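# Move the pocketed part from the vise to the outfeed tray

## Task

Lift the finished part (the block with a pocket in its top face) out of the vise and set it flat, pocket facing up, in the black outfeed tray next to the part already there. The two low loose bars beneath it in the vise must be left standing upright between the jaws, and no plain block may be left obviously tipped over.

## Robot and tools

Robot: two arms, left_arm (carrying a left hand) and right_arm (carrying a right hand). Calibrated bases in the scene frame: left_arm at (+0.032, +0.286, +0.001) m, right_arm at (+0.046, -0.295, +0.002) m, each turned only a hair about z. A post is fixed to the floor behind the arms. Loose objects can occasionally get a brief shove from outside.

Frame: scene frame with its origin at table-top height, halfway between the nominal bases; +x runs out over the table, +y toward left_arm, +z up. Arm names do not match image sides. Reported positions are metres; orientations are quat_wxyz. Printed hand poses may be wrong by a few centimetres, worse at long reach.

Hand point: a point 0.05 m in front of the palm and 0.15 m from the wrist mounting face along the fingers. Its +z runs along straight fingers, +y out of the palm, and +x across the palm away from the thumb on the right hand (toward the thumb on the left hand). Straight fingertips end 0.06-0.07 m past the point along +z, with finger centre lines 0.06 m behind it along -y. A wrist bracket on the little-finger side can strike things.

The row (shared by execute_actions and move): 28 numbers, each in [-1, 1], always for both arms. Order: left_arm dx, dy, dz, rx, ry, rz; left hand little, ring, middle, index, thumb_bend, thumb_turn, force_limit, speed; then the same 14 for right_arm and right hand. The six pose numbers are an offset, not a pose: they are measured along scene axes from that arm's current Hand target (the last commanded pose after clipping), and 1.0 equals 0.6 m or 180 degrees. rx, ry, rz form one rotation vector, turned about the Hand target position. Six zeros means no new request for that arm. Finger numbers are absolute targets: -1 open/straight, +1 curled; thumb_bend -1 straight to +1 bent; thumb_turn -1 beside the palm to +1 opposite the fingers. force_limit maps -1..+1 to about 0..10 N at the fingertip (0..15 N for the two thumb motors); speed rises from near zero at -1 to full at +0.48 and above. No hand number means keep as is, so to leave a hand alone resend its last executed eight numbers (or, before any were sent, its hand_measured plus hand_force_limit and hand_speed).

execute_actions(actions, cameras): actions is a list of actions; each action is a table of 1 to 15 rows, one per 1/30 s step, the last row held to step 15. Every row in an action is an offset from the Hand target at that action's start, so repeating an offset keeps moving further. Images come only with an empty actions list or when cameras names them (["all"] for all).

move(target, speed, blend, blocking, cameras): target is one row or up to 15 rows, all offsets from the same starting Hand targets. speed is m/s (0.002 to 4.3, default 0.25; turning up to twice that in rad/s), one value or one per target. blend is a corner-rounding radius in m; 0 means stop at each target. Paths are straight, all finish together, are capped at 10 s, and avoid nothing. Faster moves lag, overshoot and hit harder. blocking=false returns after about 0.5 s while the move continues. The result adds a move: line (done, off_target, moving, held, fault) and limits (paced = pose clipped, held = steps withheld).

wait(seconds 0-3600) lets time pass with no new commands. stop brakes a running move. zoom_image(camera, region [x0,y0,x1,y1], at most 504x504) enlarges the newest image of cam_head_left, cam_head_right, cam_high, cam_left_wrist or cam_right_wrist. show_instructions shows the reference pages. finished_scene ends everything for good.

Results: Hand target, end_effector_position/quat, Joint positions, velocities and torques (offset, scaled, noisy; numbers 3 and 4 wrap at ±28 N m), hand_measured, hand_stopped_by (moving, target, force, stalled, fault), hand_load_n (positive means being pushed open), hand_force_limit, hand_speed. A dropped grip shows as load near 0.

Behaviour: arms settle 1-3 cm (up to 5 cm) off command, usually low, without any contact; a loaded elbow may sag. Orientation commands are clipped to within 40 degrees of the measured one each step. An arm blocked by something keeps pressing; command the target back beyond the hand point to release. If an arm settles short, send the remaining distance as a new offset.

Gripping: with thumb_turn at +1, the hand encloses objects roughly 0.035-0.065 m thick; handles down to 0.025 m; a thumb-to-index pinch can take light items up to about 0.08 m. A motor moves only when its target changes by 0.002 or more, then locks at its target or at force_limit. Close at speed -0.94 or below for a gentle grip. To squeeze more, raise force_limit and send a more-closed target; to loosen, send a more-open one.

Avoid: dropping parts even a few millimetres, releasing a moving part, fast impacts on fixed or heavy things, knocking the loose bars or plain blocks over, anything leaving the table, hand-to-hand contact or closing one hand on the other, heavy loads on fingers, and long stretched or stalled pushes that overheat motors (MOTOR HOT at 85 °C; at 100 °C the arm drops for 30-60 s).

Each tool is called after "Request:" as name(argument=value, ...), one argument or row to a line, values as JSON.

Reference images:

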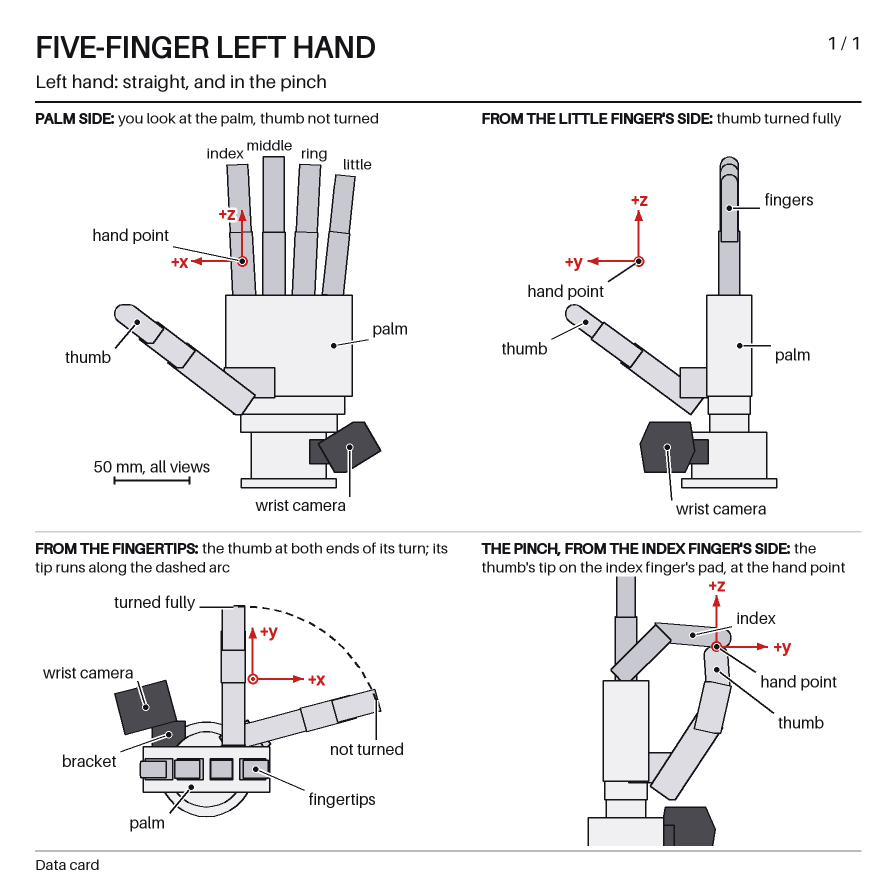

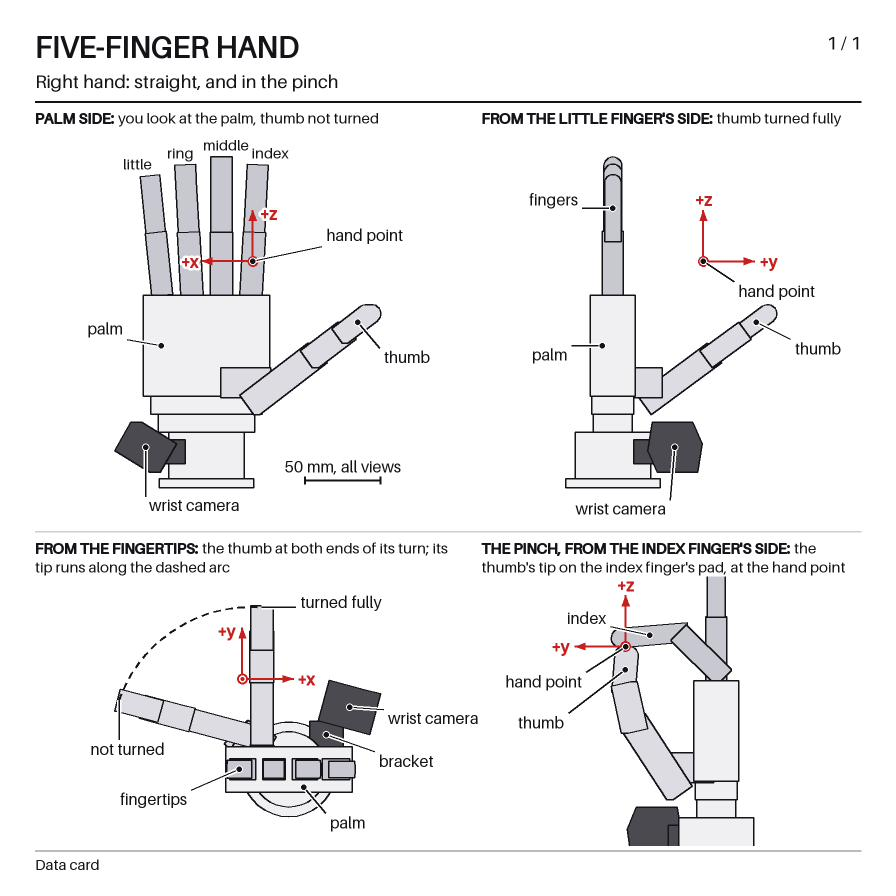

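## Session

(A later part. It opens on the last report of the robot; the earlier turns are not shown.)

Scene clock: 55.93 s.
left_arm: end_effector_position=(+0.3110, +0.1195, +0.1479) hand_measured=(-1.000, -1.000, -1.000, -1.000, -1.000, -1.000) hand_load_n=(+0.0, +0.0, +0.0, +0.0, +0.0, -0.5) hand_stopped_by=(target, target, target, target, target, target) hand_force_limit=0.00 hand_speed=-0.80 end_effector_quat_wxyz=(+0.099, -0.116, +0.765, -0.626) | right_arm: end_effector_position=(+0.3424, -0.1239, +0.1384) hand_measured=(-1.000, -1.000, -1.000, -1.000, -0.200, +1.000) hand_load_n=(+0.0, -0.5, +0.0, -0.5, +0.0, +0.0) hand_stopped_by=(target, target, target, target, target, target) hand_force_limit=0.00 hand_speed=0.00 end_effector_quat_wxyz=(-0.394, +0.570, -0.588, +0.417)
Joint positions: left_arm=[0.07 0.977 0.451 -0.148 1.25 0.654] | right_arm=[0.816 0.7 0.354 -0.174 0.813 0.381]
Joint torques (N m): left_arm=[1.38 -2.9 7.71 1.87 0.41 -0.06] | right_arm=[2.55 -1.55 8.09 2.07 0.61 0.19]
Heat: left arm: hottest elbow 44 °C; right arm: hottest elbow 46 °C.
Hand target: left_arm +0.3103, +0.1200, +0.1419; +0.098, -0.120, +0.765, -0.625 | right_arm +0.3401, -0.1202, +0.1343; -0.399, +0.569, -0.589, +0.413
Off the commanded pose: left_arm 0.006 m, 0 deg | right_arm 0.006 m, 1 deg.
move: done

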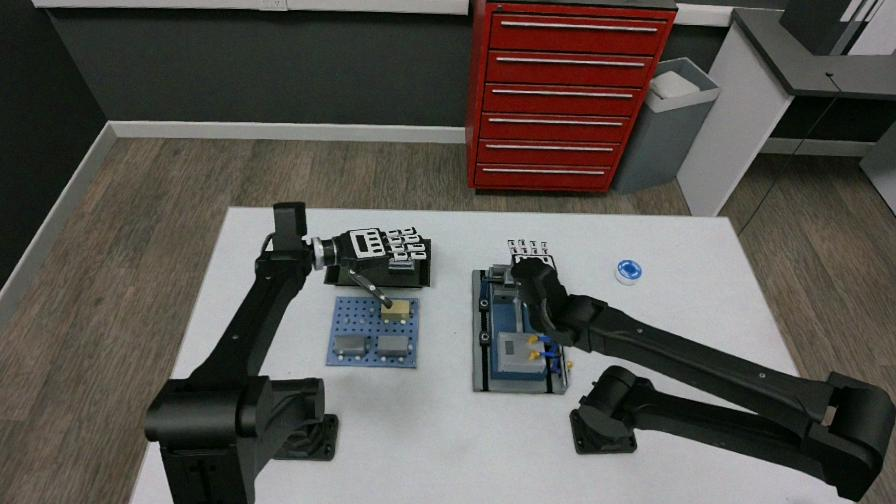

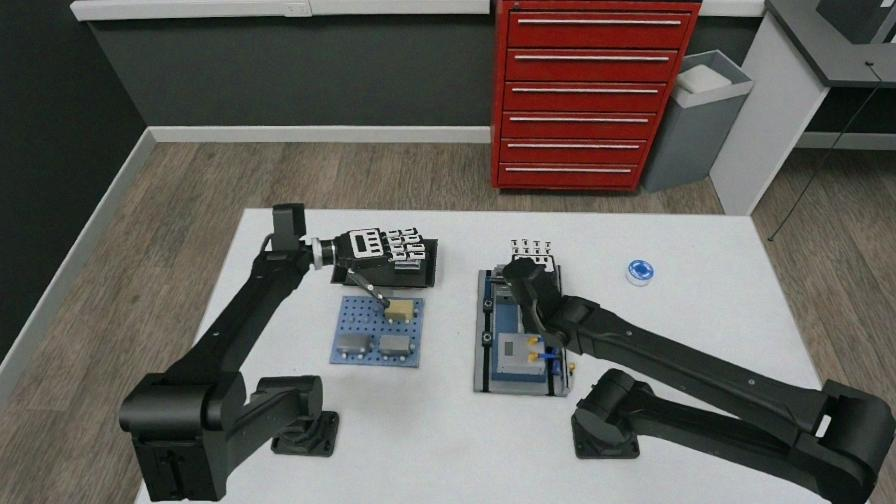

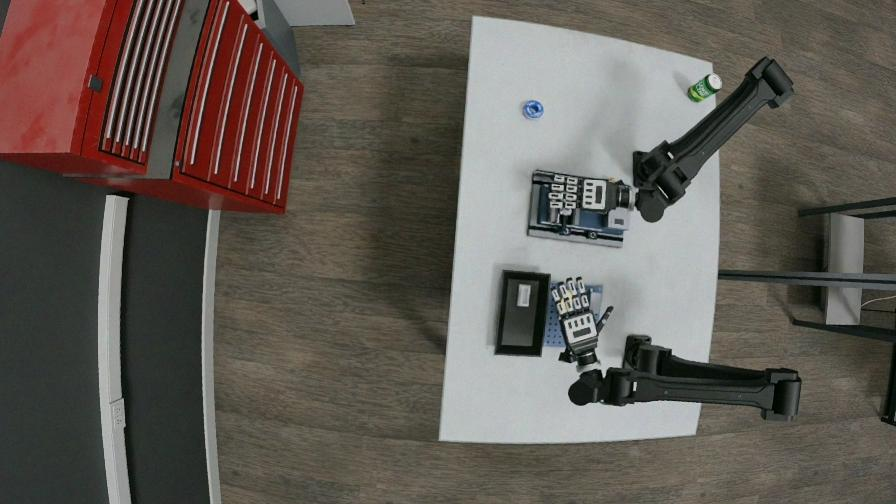

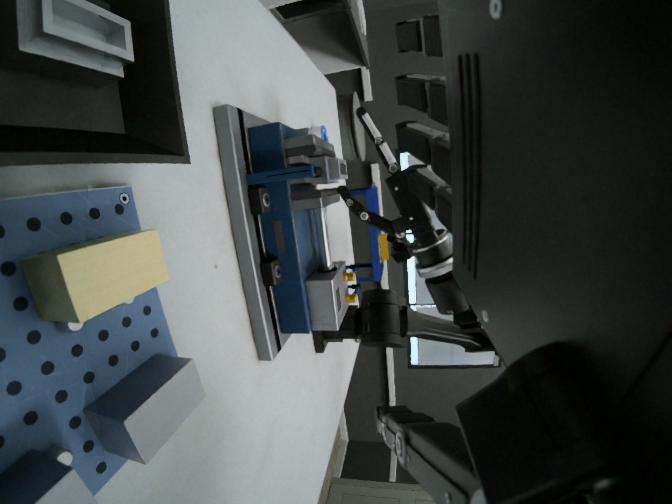

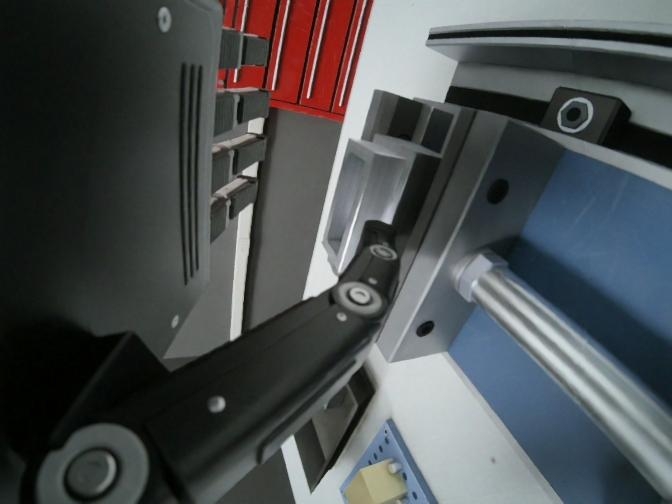

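Request:
move(
  target=[0,0,0,0,0,0,-1,-1,-1,-1,-1,-1,0,-0.8, 0.003,0,-0.004,0,0,0,-1,-1,-0.35,-0.35,-0.2,1,0,-0.3],
  speed=0.05,
  cameras=["all"],
)

Request:
zoom_image(
  camera="cam_left_wrist",
  region=[260, 120, 420, 240],
)

Request:
zoom_image(
  camera="cam_high",
  region=[530, 155, 640, 250],
)

Request:
zoom_image(
  camera="cam_right_wrist",
  region=[200, 60, 500, 320],
)

Scene clock: 57.67 s.
left_arm: end_effector_position=(+0.3110, +0.1195, +0.1479) hand_measured=(-1.000, -1.000, -1.000, -1.000, -1.000, -1.000) hand_load_n=(+0.0, +0.0, +0.0, +0.0, +0.0, -0.5) hand_stopped_by=(target, target, target, target, target, target) hand_force_limit=0.00 hand_speed=-0.80 end_effector_quat_wxyz=(+0.099, -0.116, +0.765, -0.626) | right_arm: end_effector_position=(+0.3443, -0.1217, +0.1389) hand_measured=(-1.000, -1.000, -0.350, -0.350, -0.200, +1.000) hand_load_n=(+0.0, +0.0, +0.0, +0.0, +0.0, +0.0) hand_stopped_by=(target, target, target, target, target, target) hand_force_limit=0.00 hand_speed=-0.30 end_effector_quat_wxyz=(-0.398, +0.568, -0.588, +0.417)
Joint positions: left_arm=[0.07 0.977 0.451 -0.148 1.25 0.654] | right_arm=[0.816 0.709 0.354 -0.157 0.813 0.382]
Joint torques (N m): left_arm=[1.38 -3.08 7.68 1.91 0.4 -0.07] | right_arm=[2.02 -1.55 7.83 1.94 0.37 0.13]
Heat: left arm: hottest elbow 43 °C; right arm: hottest elbow 46 °C.
Hand target: left_arm +0.3103, +0.1200, +0.1419; +0.098, -0.120, +0.765, -0.625 | right_arm +0.3419, -0.1201, +0.1319; -0.399, +0.569, -0.589, +0.413
Off the commanded pose: left_arm 0.006 m, 0 deg | right_arm 0.008 m, 1 deg.
move: done

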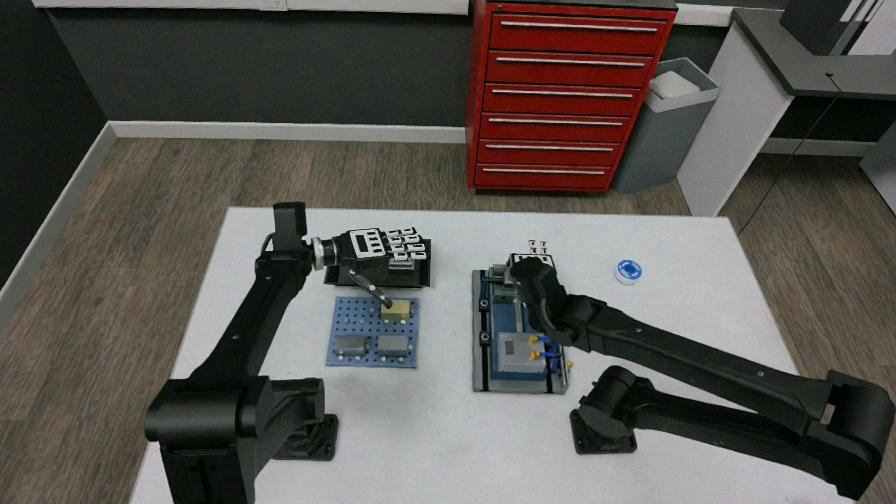

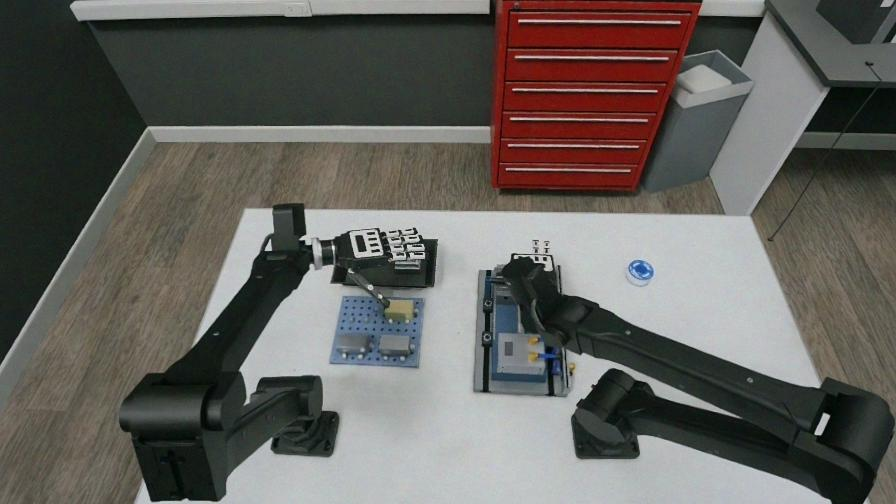

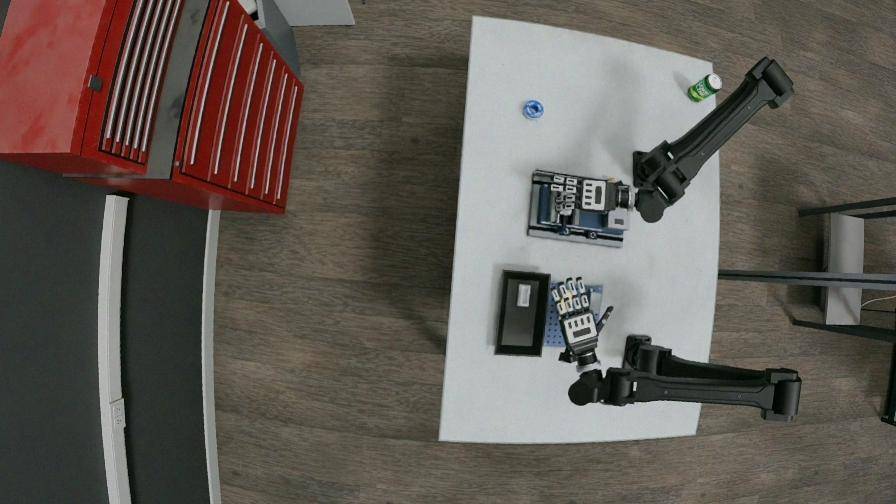

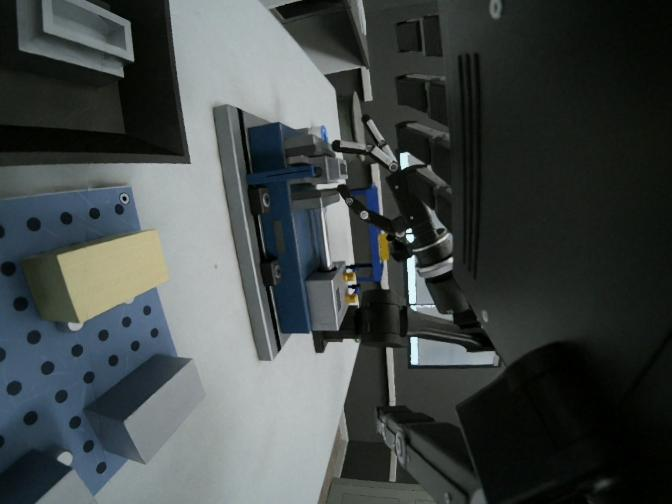

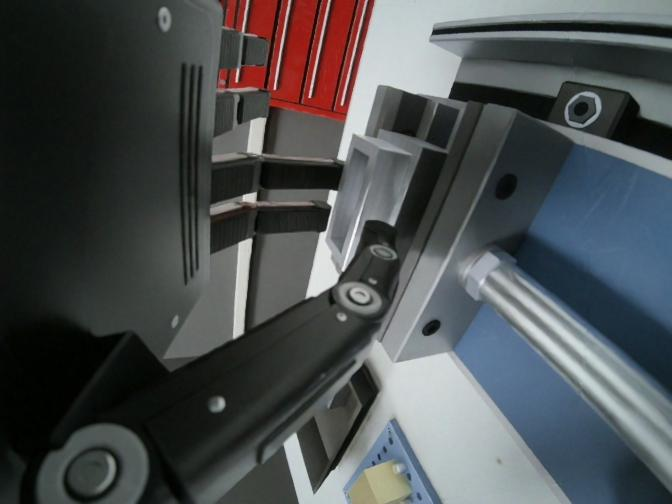

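Scaled by 3.150 from the camera's image (finer frame: 960x720).

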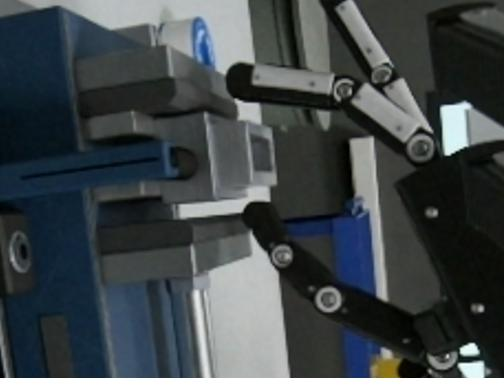

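Scaled by 4.582 from the camera's image (finer frame: 1280x720).

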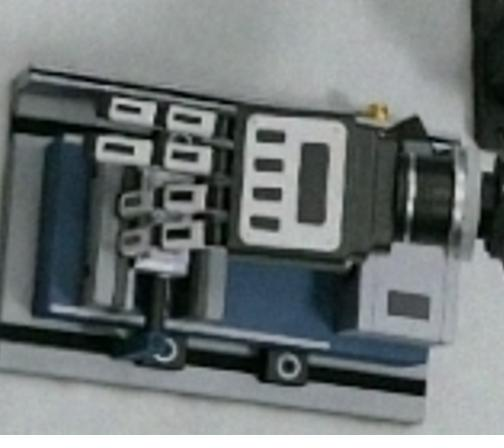

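Scaled by 1.680 from the camera's image (finer frame: 960x720).

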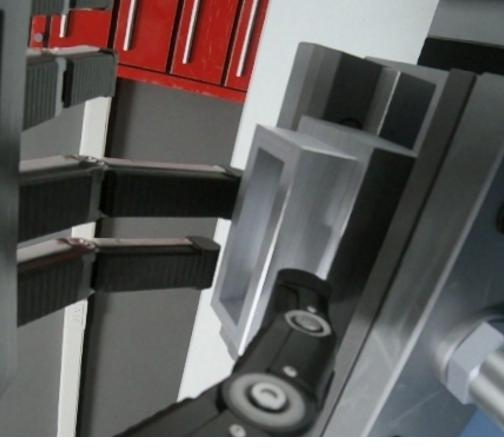

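Request:
move(
  target=[0,0,0,0,0,0,-1,-1,-1,-1,-1,-1,0,-0.8, -0.003,-0.003,0.032,0,-0.0722,0,-1,-1,-0.35,-0.35,-0.2,1,0,-0.3],
  speed=0.06,
  cameras=["cam_left_wrist","cam_head_left"],
)

Request:
zoom_image(
  camera="cam_left_wrist",
  region=[260, 120, 420, 240],
)

Scene clock: 65.27 s.
left_arm: end_effector_position=(+0.3110, +0.1195, +0.1479) hand_measured=(-1.000, -1.000, -1.000, -1.000, -1.000, -1.000) hand_load_n=(+0.0, +0.0, +0.0, +0.0, +0.0, -0.5) hand_stopped_by=(target, target, target, target, target, target) hand_force_limit=0.00 hand_speed=-0.80 end_effector_quat_wxyz=(+0.099, -0.116, +0.765, -0.626) | right_arm: end_effector_position=(+0.3438, -0.1231, +0.1544) hand_measured=(-1.000, -1.000, -0.350, -0.350, -0.200, +1.000) hand_load_n=(+0.0, +0.0, +0.0, +0.0, +0.0, +0.0) hand_stopped_by=(target, target, target, target, target, target) hand_force_limit=0.00 hand_speed=-0.30 end_effector_quat_wxyz=(+0.462, -0.513, +0.547, -0.473)
Joint positions: left_arm=[0.07 0.977 0.451 -0.148 1.25 0.654] | right_arm=[0.904 0.683 0.222 0.241 0.961 0.2]
Joint torques (N m): left_arm=[1.26 -2.96 7.68 1.84 0.41 -0.06] | right_arm=[2.49 -1.61 7.61 1.95 0.47 -0.1]
Heat: left arm: hottest elbow 43 °C; right arm: hottest elbow 46 °C.
Hand target: left_arm +0.3103, +0.1200, +0.1419; +0.098, -0.120, +0.765, -0.625 | right_arm +0.3400, -0.1219, +0.1510; -0.463, +0.519, -0.540, +0.474
Off the commanded pose: left_arm 0.006 m, 0 deg | right_arm 0.005 m, 1 deg.
move: done
Images, in order (width x height): cam_head_left 896x504, cam_left_wrist 672x504.

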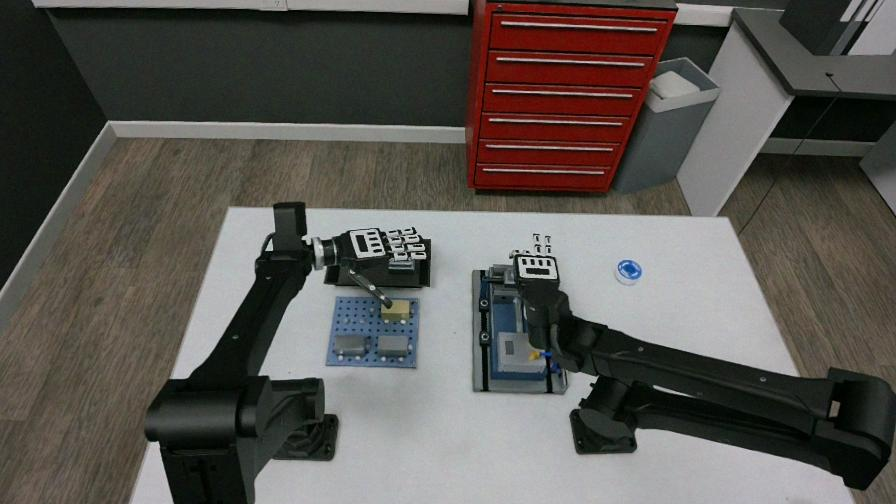

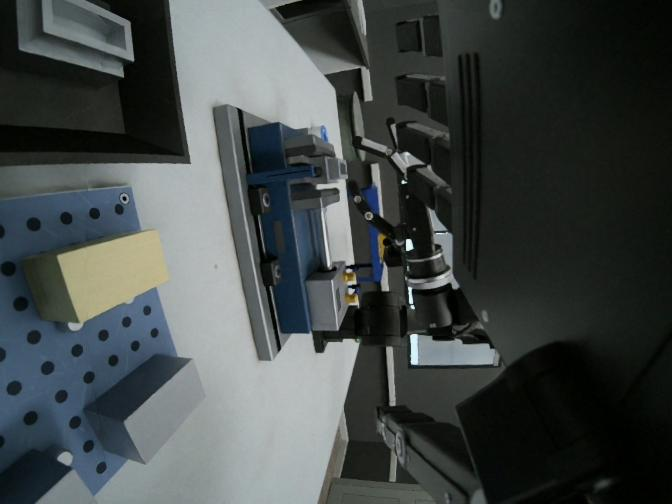

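Scaled by 3.150 from the camera's image (finer frame: 960x720).

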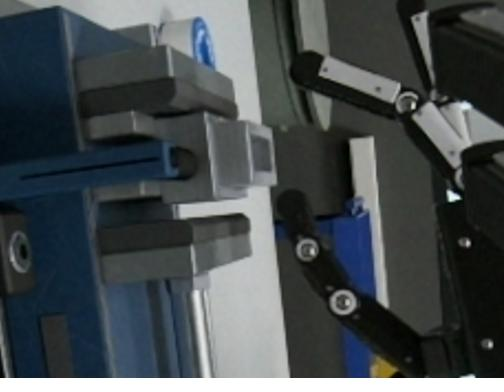

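Request:
move(
  target=[0,0,0,0,0,0,-1,-1,-1,-1,-1,-1,0,-0.8, -0.003,0,-0.0275,0,0,0,-1,-1,-0.35,-0.35,-0.2,1,0,-0.3],
  speed=0.05,
  cameras=["cam_left_wrist","cam_right_wrist","cam_head_left","cam_high"],
)

Request:
zoom_image(
  camera="cam_left_wrist",
  region=[260, 120, 420, 240],
)

Request:
zoom_image(
  camera="cam_right_wrist",
  region=[200, 60, 500, 320],
)

Scene clock: 67.10 s.
left_arm: end_effector_position=(+0.3110, +0.1195, +0.1479) hand_measured=(-1.000, -1.000, -1.000, -1.000, -1.000, -1.000) hand_load_n=(+0.0, +0.0, +0.0, +0.0, +0.0, +0.0) hand_stopped_by=(target, target, target, target, target, target) hand_force_limit=0.00 hand_speed=-0.80 end_effector_quat_wxyz=(+0.099, -0.116, +0.765, -0.626) | right_arm: end_effector_position=(+0.3417, -0.1237, +0.1382) hand_measured=(-1.000, -1.000, -0.350, -0.350, -0.200, +1.000) hand_load_n=(+0.0, +0.0, +0.0, +0.0, +0.0, +0.0) hand_stopped_by=(target, target, target, target, target, target) hand_force_limit=0.00 hand_speed=-0.30 end_effector_quat_wxyz=(-0.463, +0.513, -0.546, +0.474)
Joint positions: left_arm=[0.07 0.977 0.451 -0.148 1.25 0.654] | right_arm=[0.912 0.728 0.184 0.325 0.969 0.2]
Joint torques (N m): left_arm=[1.14 -2.9 7.68 1.88 0.4 -0.05] | right_arm=[2.49 -1.26 7.38 2.03 0.46 -0.09]
Heat: left arm: hottest elbow 43 °C; right arm: hottest elbow 46 °C.
Hand target: left_arm +0.3103, +0.1200, +0.1419; +0.098, -0.120, +0.765, -0.625 | right_arm +0.3383, -0.1219, +0.1346; -0.463, +0.519, -0.540, +0.474
Off the commanded pose: left_arm 0.006 m, 0 deg | right_arm 0.005 m, 1 deg.
move: done
Images, in order (width x height): cam_head_left 896x504, cam_high 896x504, cam_left_wrist 672x504, cam_right_wrist 672x504.

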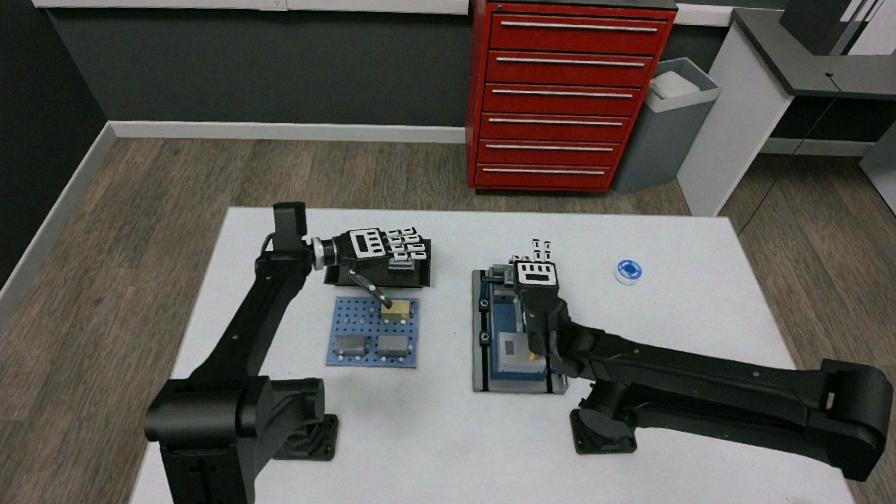

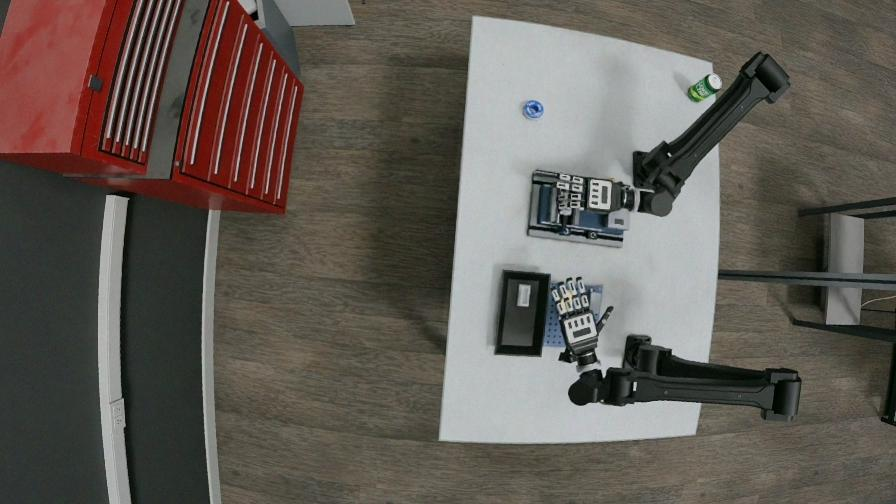

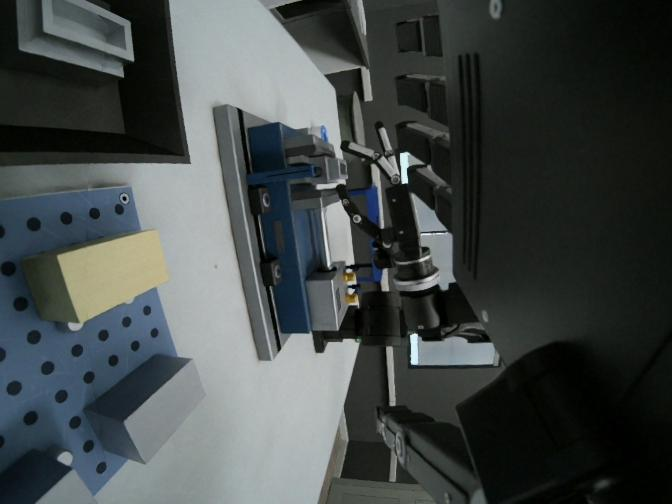

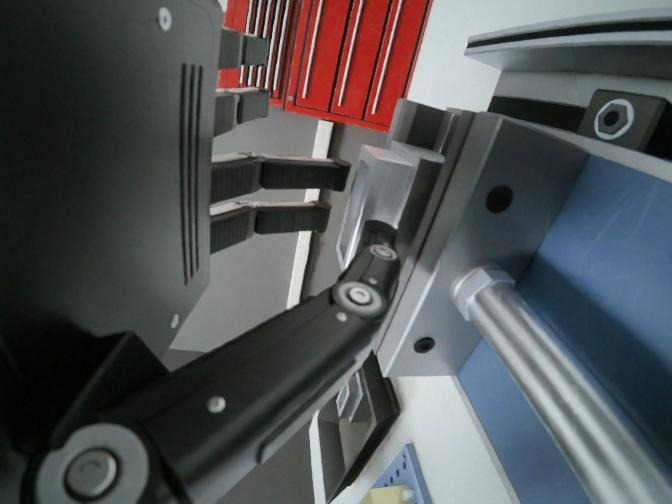

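Scaled by 3.150 from the camera's image (finer frame: 960x720).

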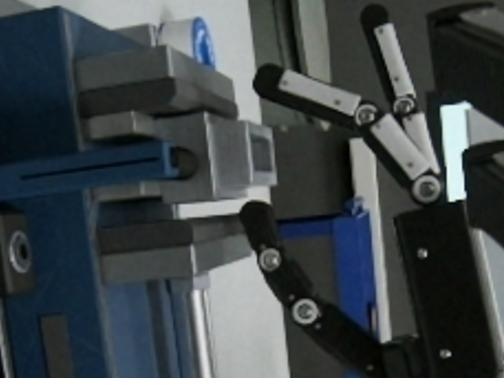

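Scaled by 1.680 from the camera's image (finer frame: 960x720).

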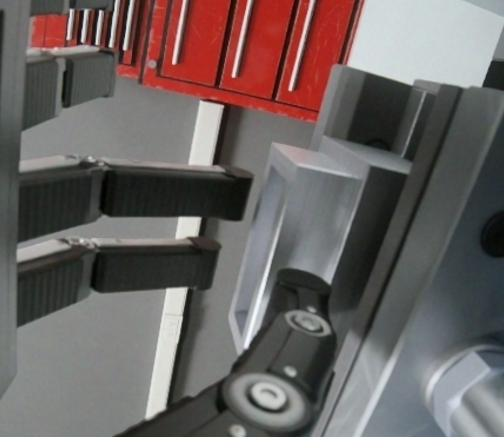

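Request:
move(
  target=[0,0,0,0,0,0,-1,-1,-1,-1,-1,-1,0,-0.8, 0.0075,0,-0.002,0,0,0,-1,-1,-0.35,-0.35,-0.2,1,0,-0.3],
  speed=0.03,
  cameras=["cam_left_wrist","cam_right_wrist"],
)

Request:
zoom_image(
  camera="cam_left_wrist",
  region=[290, 130, 370, 210],
)

Request:
zoom_image(
  camera="cam_right_wrist",
  region=[300, 100, 460, 260],
)

Scene clock: 68.87 s.
left_arm: end_effector_position=(+0.3110, +0.1195, +0.1479) hand_measured=(-1.000, -1.000, -1.000, -1.000, -1.000, -1.000) hand_load_n=(+0.0, +0.0, -0.5, +0.0, +0.0, +0.0) hand_stopped_by=(target, target, target, target, target, target) hand_force_limit=0.00 hand_speed=-0.80 end_effector_quat_wxyz=(+0.099, -0.116, +0.765, -0.626) | right_arm: end_effector_position=(+0.3428, -0.1191, +0.1369) hand_measured=(-1.000, -1.000, -0.350, -0.350, -0.200, +1.000) hand_load_n=(+0.0, +0.0, +0.0, +0.0, +0.0, +0.0) hand_stopped_by=(target, target, target, target, target, target) hand_force_limit=0.00 hand_speed=-0.30 end_effector_quat_wxyz=(-0.467, +0.516, -0.543, +0.471)
Joint positions: left_arm=[0.07 0.977 0.451 -0.148 1.25 0.654] | right_arm=[0.912 0.749 0.184 0.353 0.956 0.196]
Joint torques (N m): left_arm=[1.26 -3.14 7.71 1.84 0.4 -0.06] | right_arm=[0.79 -1.32 7.6 2.02 0.22 -0.12]
Heat: left arm: hottest elbow 43 °C; right arm: hottest elbow 46 °C.
Hand target: left_arm +0.3103, +0.1200, +0.1419; +0.098, -0.120, +0.765, -0.625 | right_arm +0.3428, -0.1218, +0.1334; -0.463, +0.519, -0.540, +0.474
Off the commanded pose: left_arm 0.006 m, 0 deg | right_arm 0.004 m, 1 deg.
move: done

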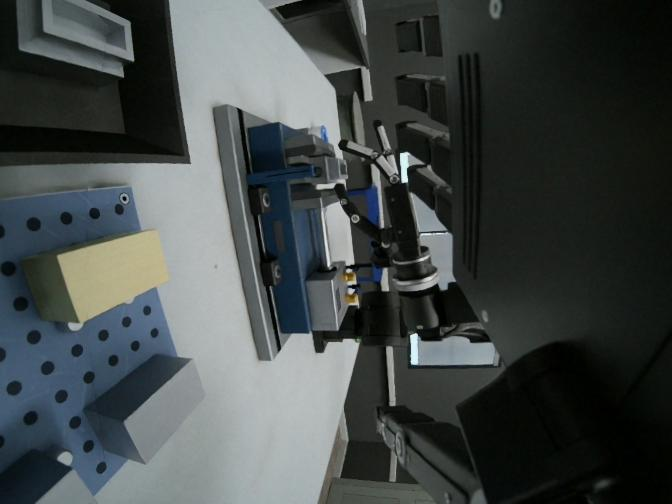

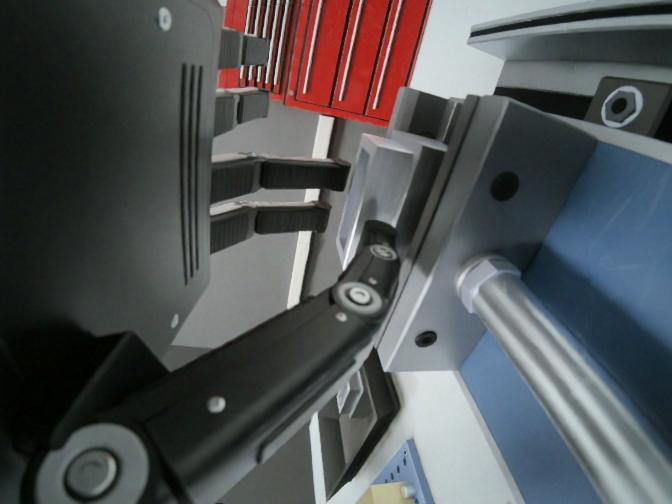

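Scaled by 6.300 from the camera's image (finer frame: 960x720).

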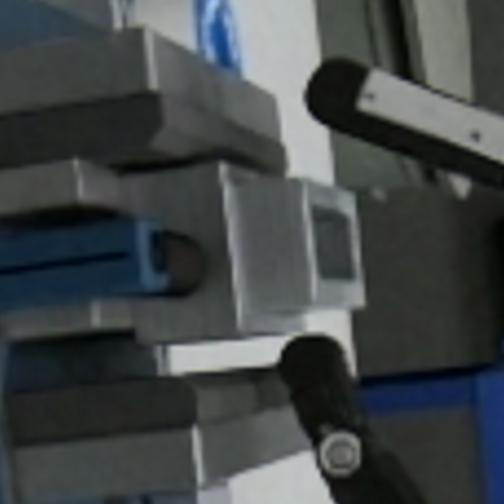

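Scaled by 3.150 from the camera's image (finer frame: 960x720).

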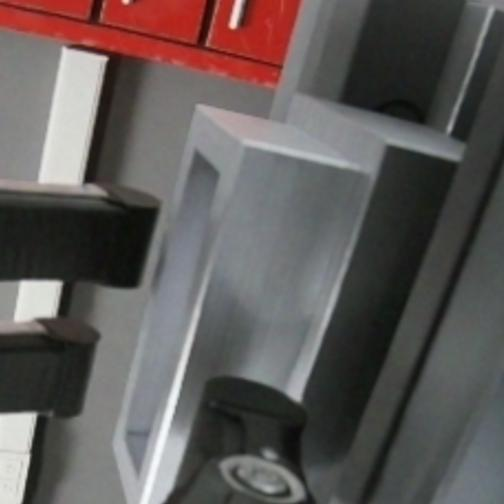

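Request:
move(
  target=[0,0,0,0,0,0,-1,-1,-1,-1,-1,-1,0,-0.8, 0.007,-0.0085,-0.005,0,0,0,-1,-1,-0.35,-0.35,-0.2,1,0,-0.3],
  speed=0.03,
  cameras=["cam_left_wrist","cam_right_wrist"],
)

Request:
zoom_image(
  camera="cam_left_wrist",
  region=[290, 130, 370, 210],
)

Request:
zoom_image(
  camera="cam_right_wrist",
  region=[300, 100, 460, 260],
)

Scene clock: 71.23 s.
left_arm: end_effector_position=(+0.3110, +0.1195, +0.1479) hand_measured=(-1.000, -1.000, -1.000, -1.000, -1.000, -1.000) hand_load_n=(+0.0, +0.0, +0.0, +0.0, +0.0, -0.5) hand_stopped_by=(target, target, target, target, target, target) hand_force_limit=0.00 hand_speed=-0.80 end_effector_quat_wxyz=(+0.099, -0.116, +0.765, -0.626) | right_arm: end_effector_position=(+0.3460, -0.1211, +0.1357) hand_measured=(-1.000, -1.000, -0.350, -0.350, -0.200, +1.000) hand_load_n=(+0.0, +0.0, +0.0, +0.0, +0.0, +0.0) hand_stopped_by=(target, target, target, target, target, target) hand_force_limit=0.00 hand_speed=-0.30 end_effector_quat_wxyz=(-0.470, +0.517, -0.541, +0.468)
Joint positions: left_arm=[0.07 0.977 0.451 -0.148 1.25 0.654] | right_arm=[0.886 0.752 0.177 0.377 0.922 0.184]
Joint torques (N m): left_arm=[1.26 -2.84 7.72 1.88 0.4 -0.06] | right_arm=[0.21 -1.03 7.17 1.96 0.19 -0.11]
Heat: left arm: hottest elbow 43 °C; right arm: hottest elbow 46 °C.
Hand target: left_arm +0.3103, +0.1200, +0.1419; +0.098, -0.120, +0.765, -0.625 | right_arm +0.3469, -0.1270, +0.1304; -0.463, +0.519, -0.540, +0.474
Off the commanded pose: left_arm 0.006 m, 0 deg | right_arm 0.008 m, 1 deg.
move: done

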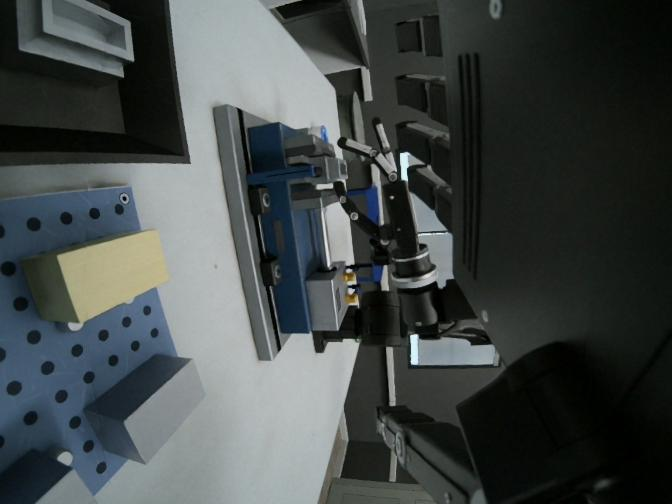

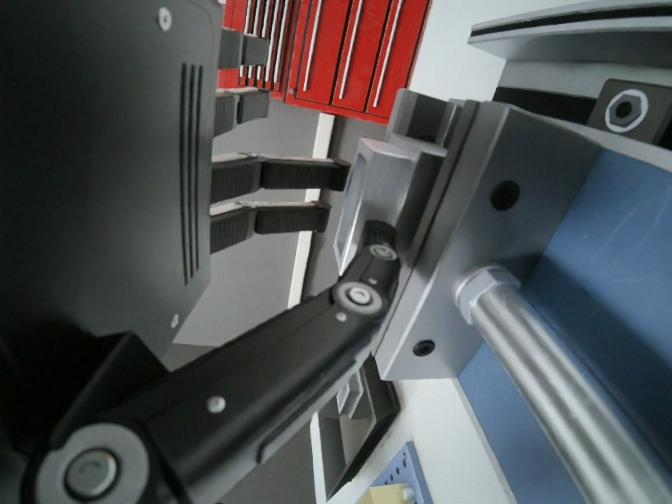

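Scaled by 6.300 from the camera's image (finer frame: 960x720).

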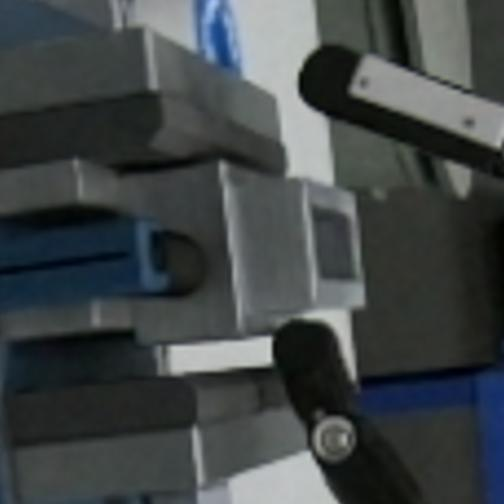

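Scaled by 3.150 from the camera's image (finer frame: 960x720).

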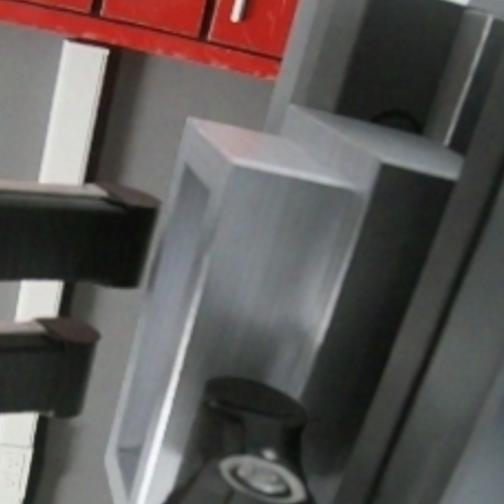

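Request:
move(
  target=[0,0,0,0,0,0,-1,-1,-1,-1,-1,-1,0,-0.8, 0.0,-0.0125,0,0,0,0,-1,-1,-0.35,-0.35,-0.2,1,0,-0.3],
  speed=0.05,
  cameras=["cam_left_wrist","cam_right_wrist","cam_high"],
)

Request:
zoom_image(
  camera="cam_left_wrist",
  region=[290, 130, 370, 210],
)

Request:
zoom_image(
  camera="cam_right_wrist",
  region=[300, 100, 460, 260],
)

Request:
zoom_image(
  camera="cam_high",
  region=[540, 170, 610, 235],
)

Scene clock: 72.57 s.
left_arm: end_effector_position=(+0.3110, +0.1195, +0.1479) hand_measured=(-1.000, -1.000, -1.000, -1.000, -1.000, -1.000) hand_load_n=(+0.0, +0.0, +0.0, +0.0, +0.0, +0.0) hand_stopped_by=(target, target, target, target, target, target) hand_force_limit=0.00 hand_speed=-0.80 end_effector_quat_wxyz=(+0.099, -0.116, +0.765, -0.626) | right_arm: end_effector_position=(+0.3472, -0.1276, +0.1356) hand_measured=(-1.000, -1.000, -0.350, -0.350, -0.200, +1.000) hand_load_n=(+0.0, +0.0, +0.0, +0.0, +0.0, +0.0) hand_stopped_by=(target, target, target, target, target, target) hand_force_limit=0.00 hand_speed=-0.30 end_effector_quat_wxyz=(-0.472, +0.515, -0.541, +0.468)
Joint positions: left_arm=[0.07 0.977 0.451 -0.148 1.25 0.654] | right_arm=[0.859 0.728 0.165 0.377 0.896 0.176]
Joint torques (N m): left_arm=[1.26 -3.14 7.66 1.89 0.4 -0.06] | right_arm=[0.15 -2.14 7.39 1.5 0.16 -0.12]
Heat: left arm: hottest elbow 43 °C; right arm: hottest elbow 45 °C.
Hand target: left_arm +0.3103, +0.1200, +0.1419; +0.098, -0.120, +0.765, -0.625 | right_arm +0.3469, -0.1345, +0.1303; -0.463, +0.519, -0.540, +0.474
Off the commanded pose: left_arm 0.006 m, 0 deg | right_arm 0.009 m, 1 deg.
move: done
Images, in order (width x height): cam_high 896x504, cam_left_wrist 672x504, cam_right_wrist 672x504.

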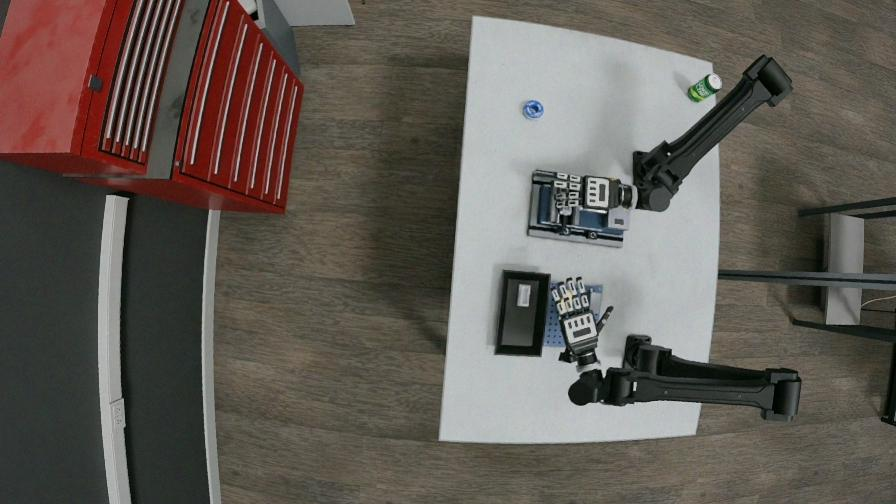

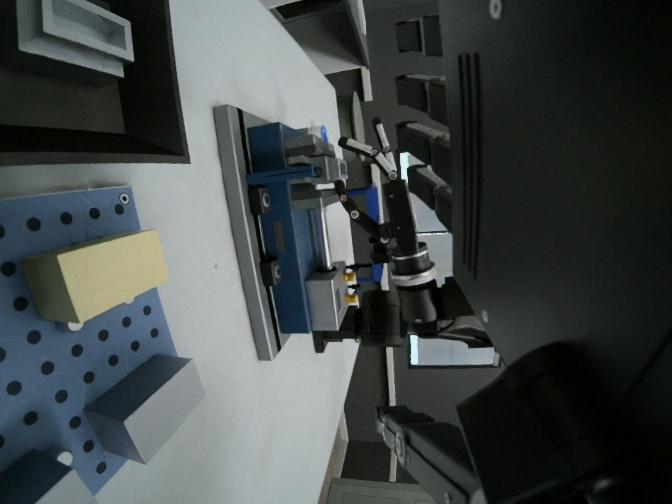

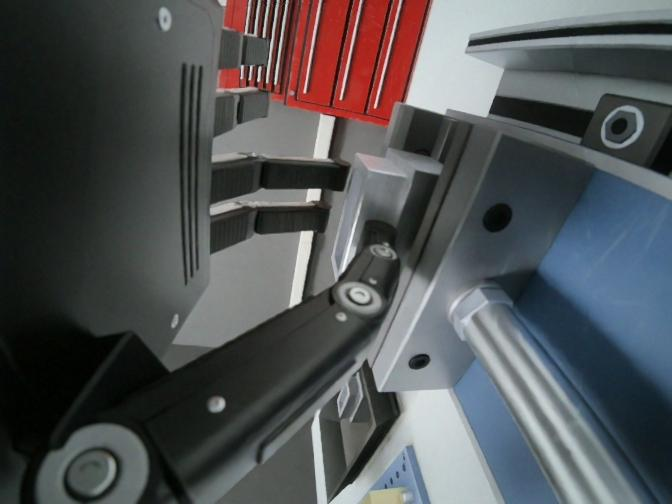

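Scaled by 6.300 from the camera's image (finer frame: 960x720).

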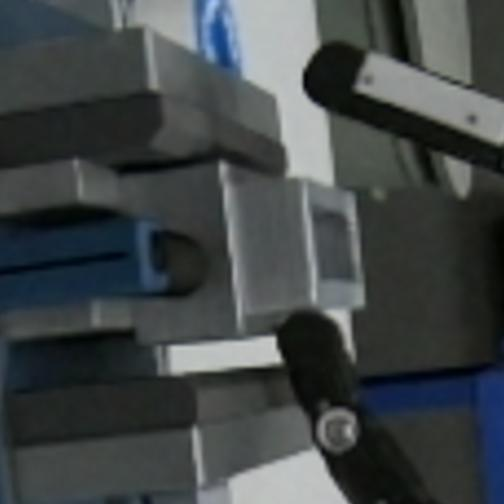

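Scaled by 3.150 from the camera's image (finer frame: 960x720).

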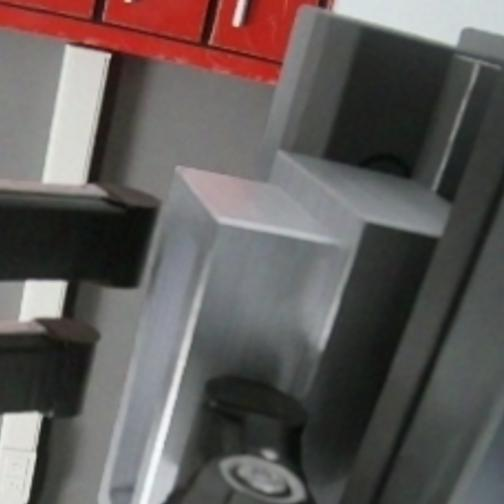

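Scaled by 7.200 from the camera's image (finer frame: 1280x720).

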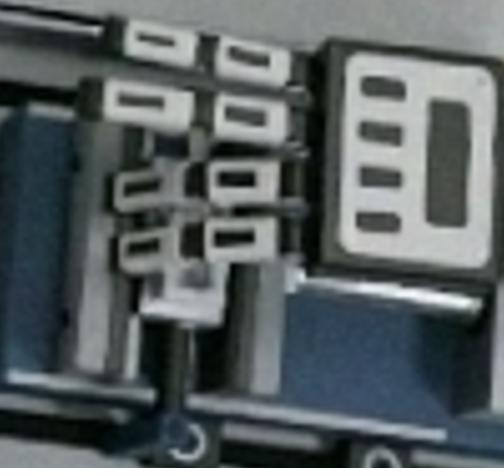

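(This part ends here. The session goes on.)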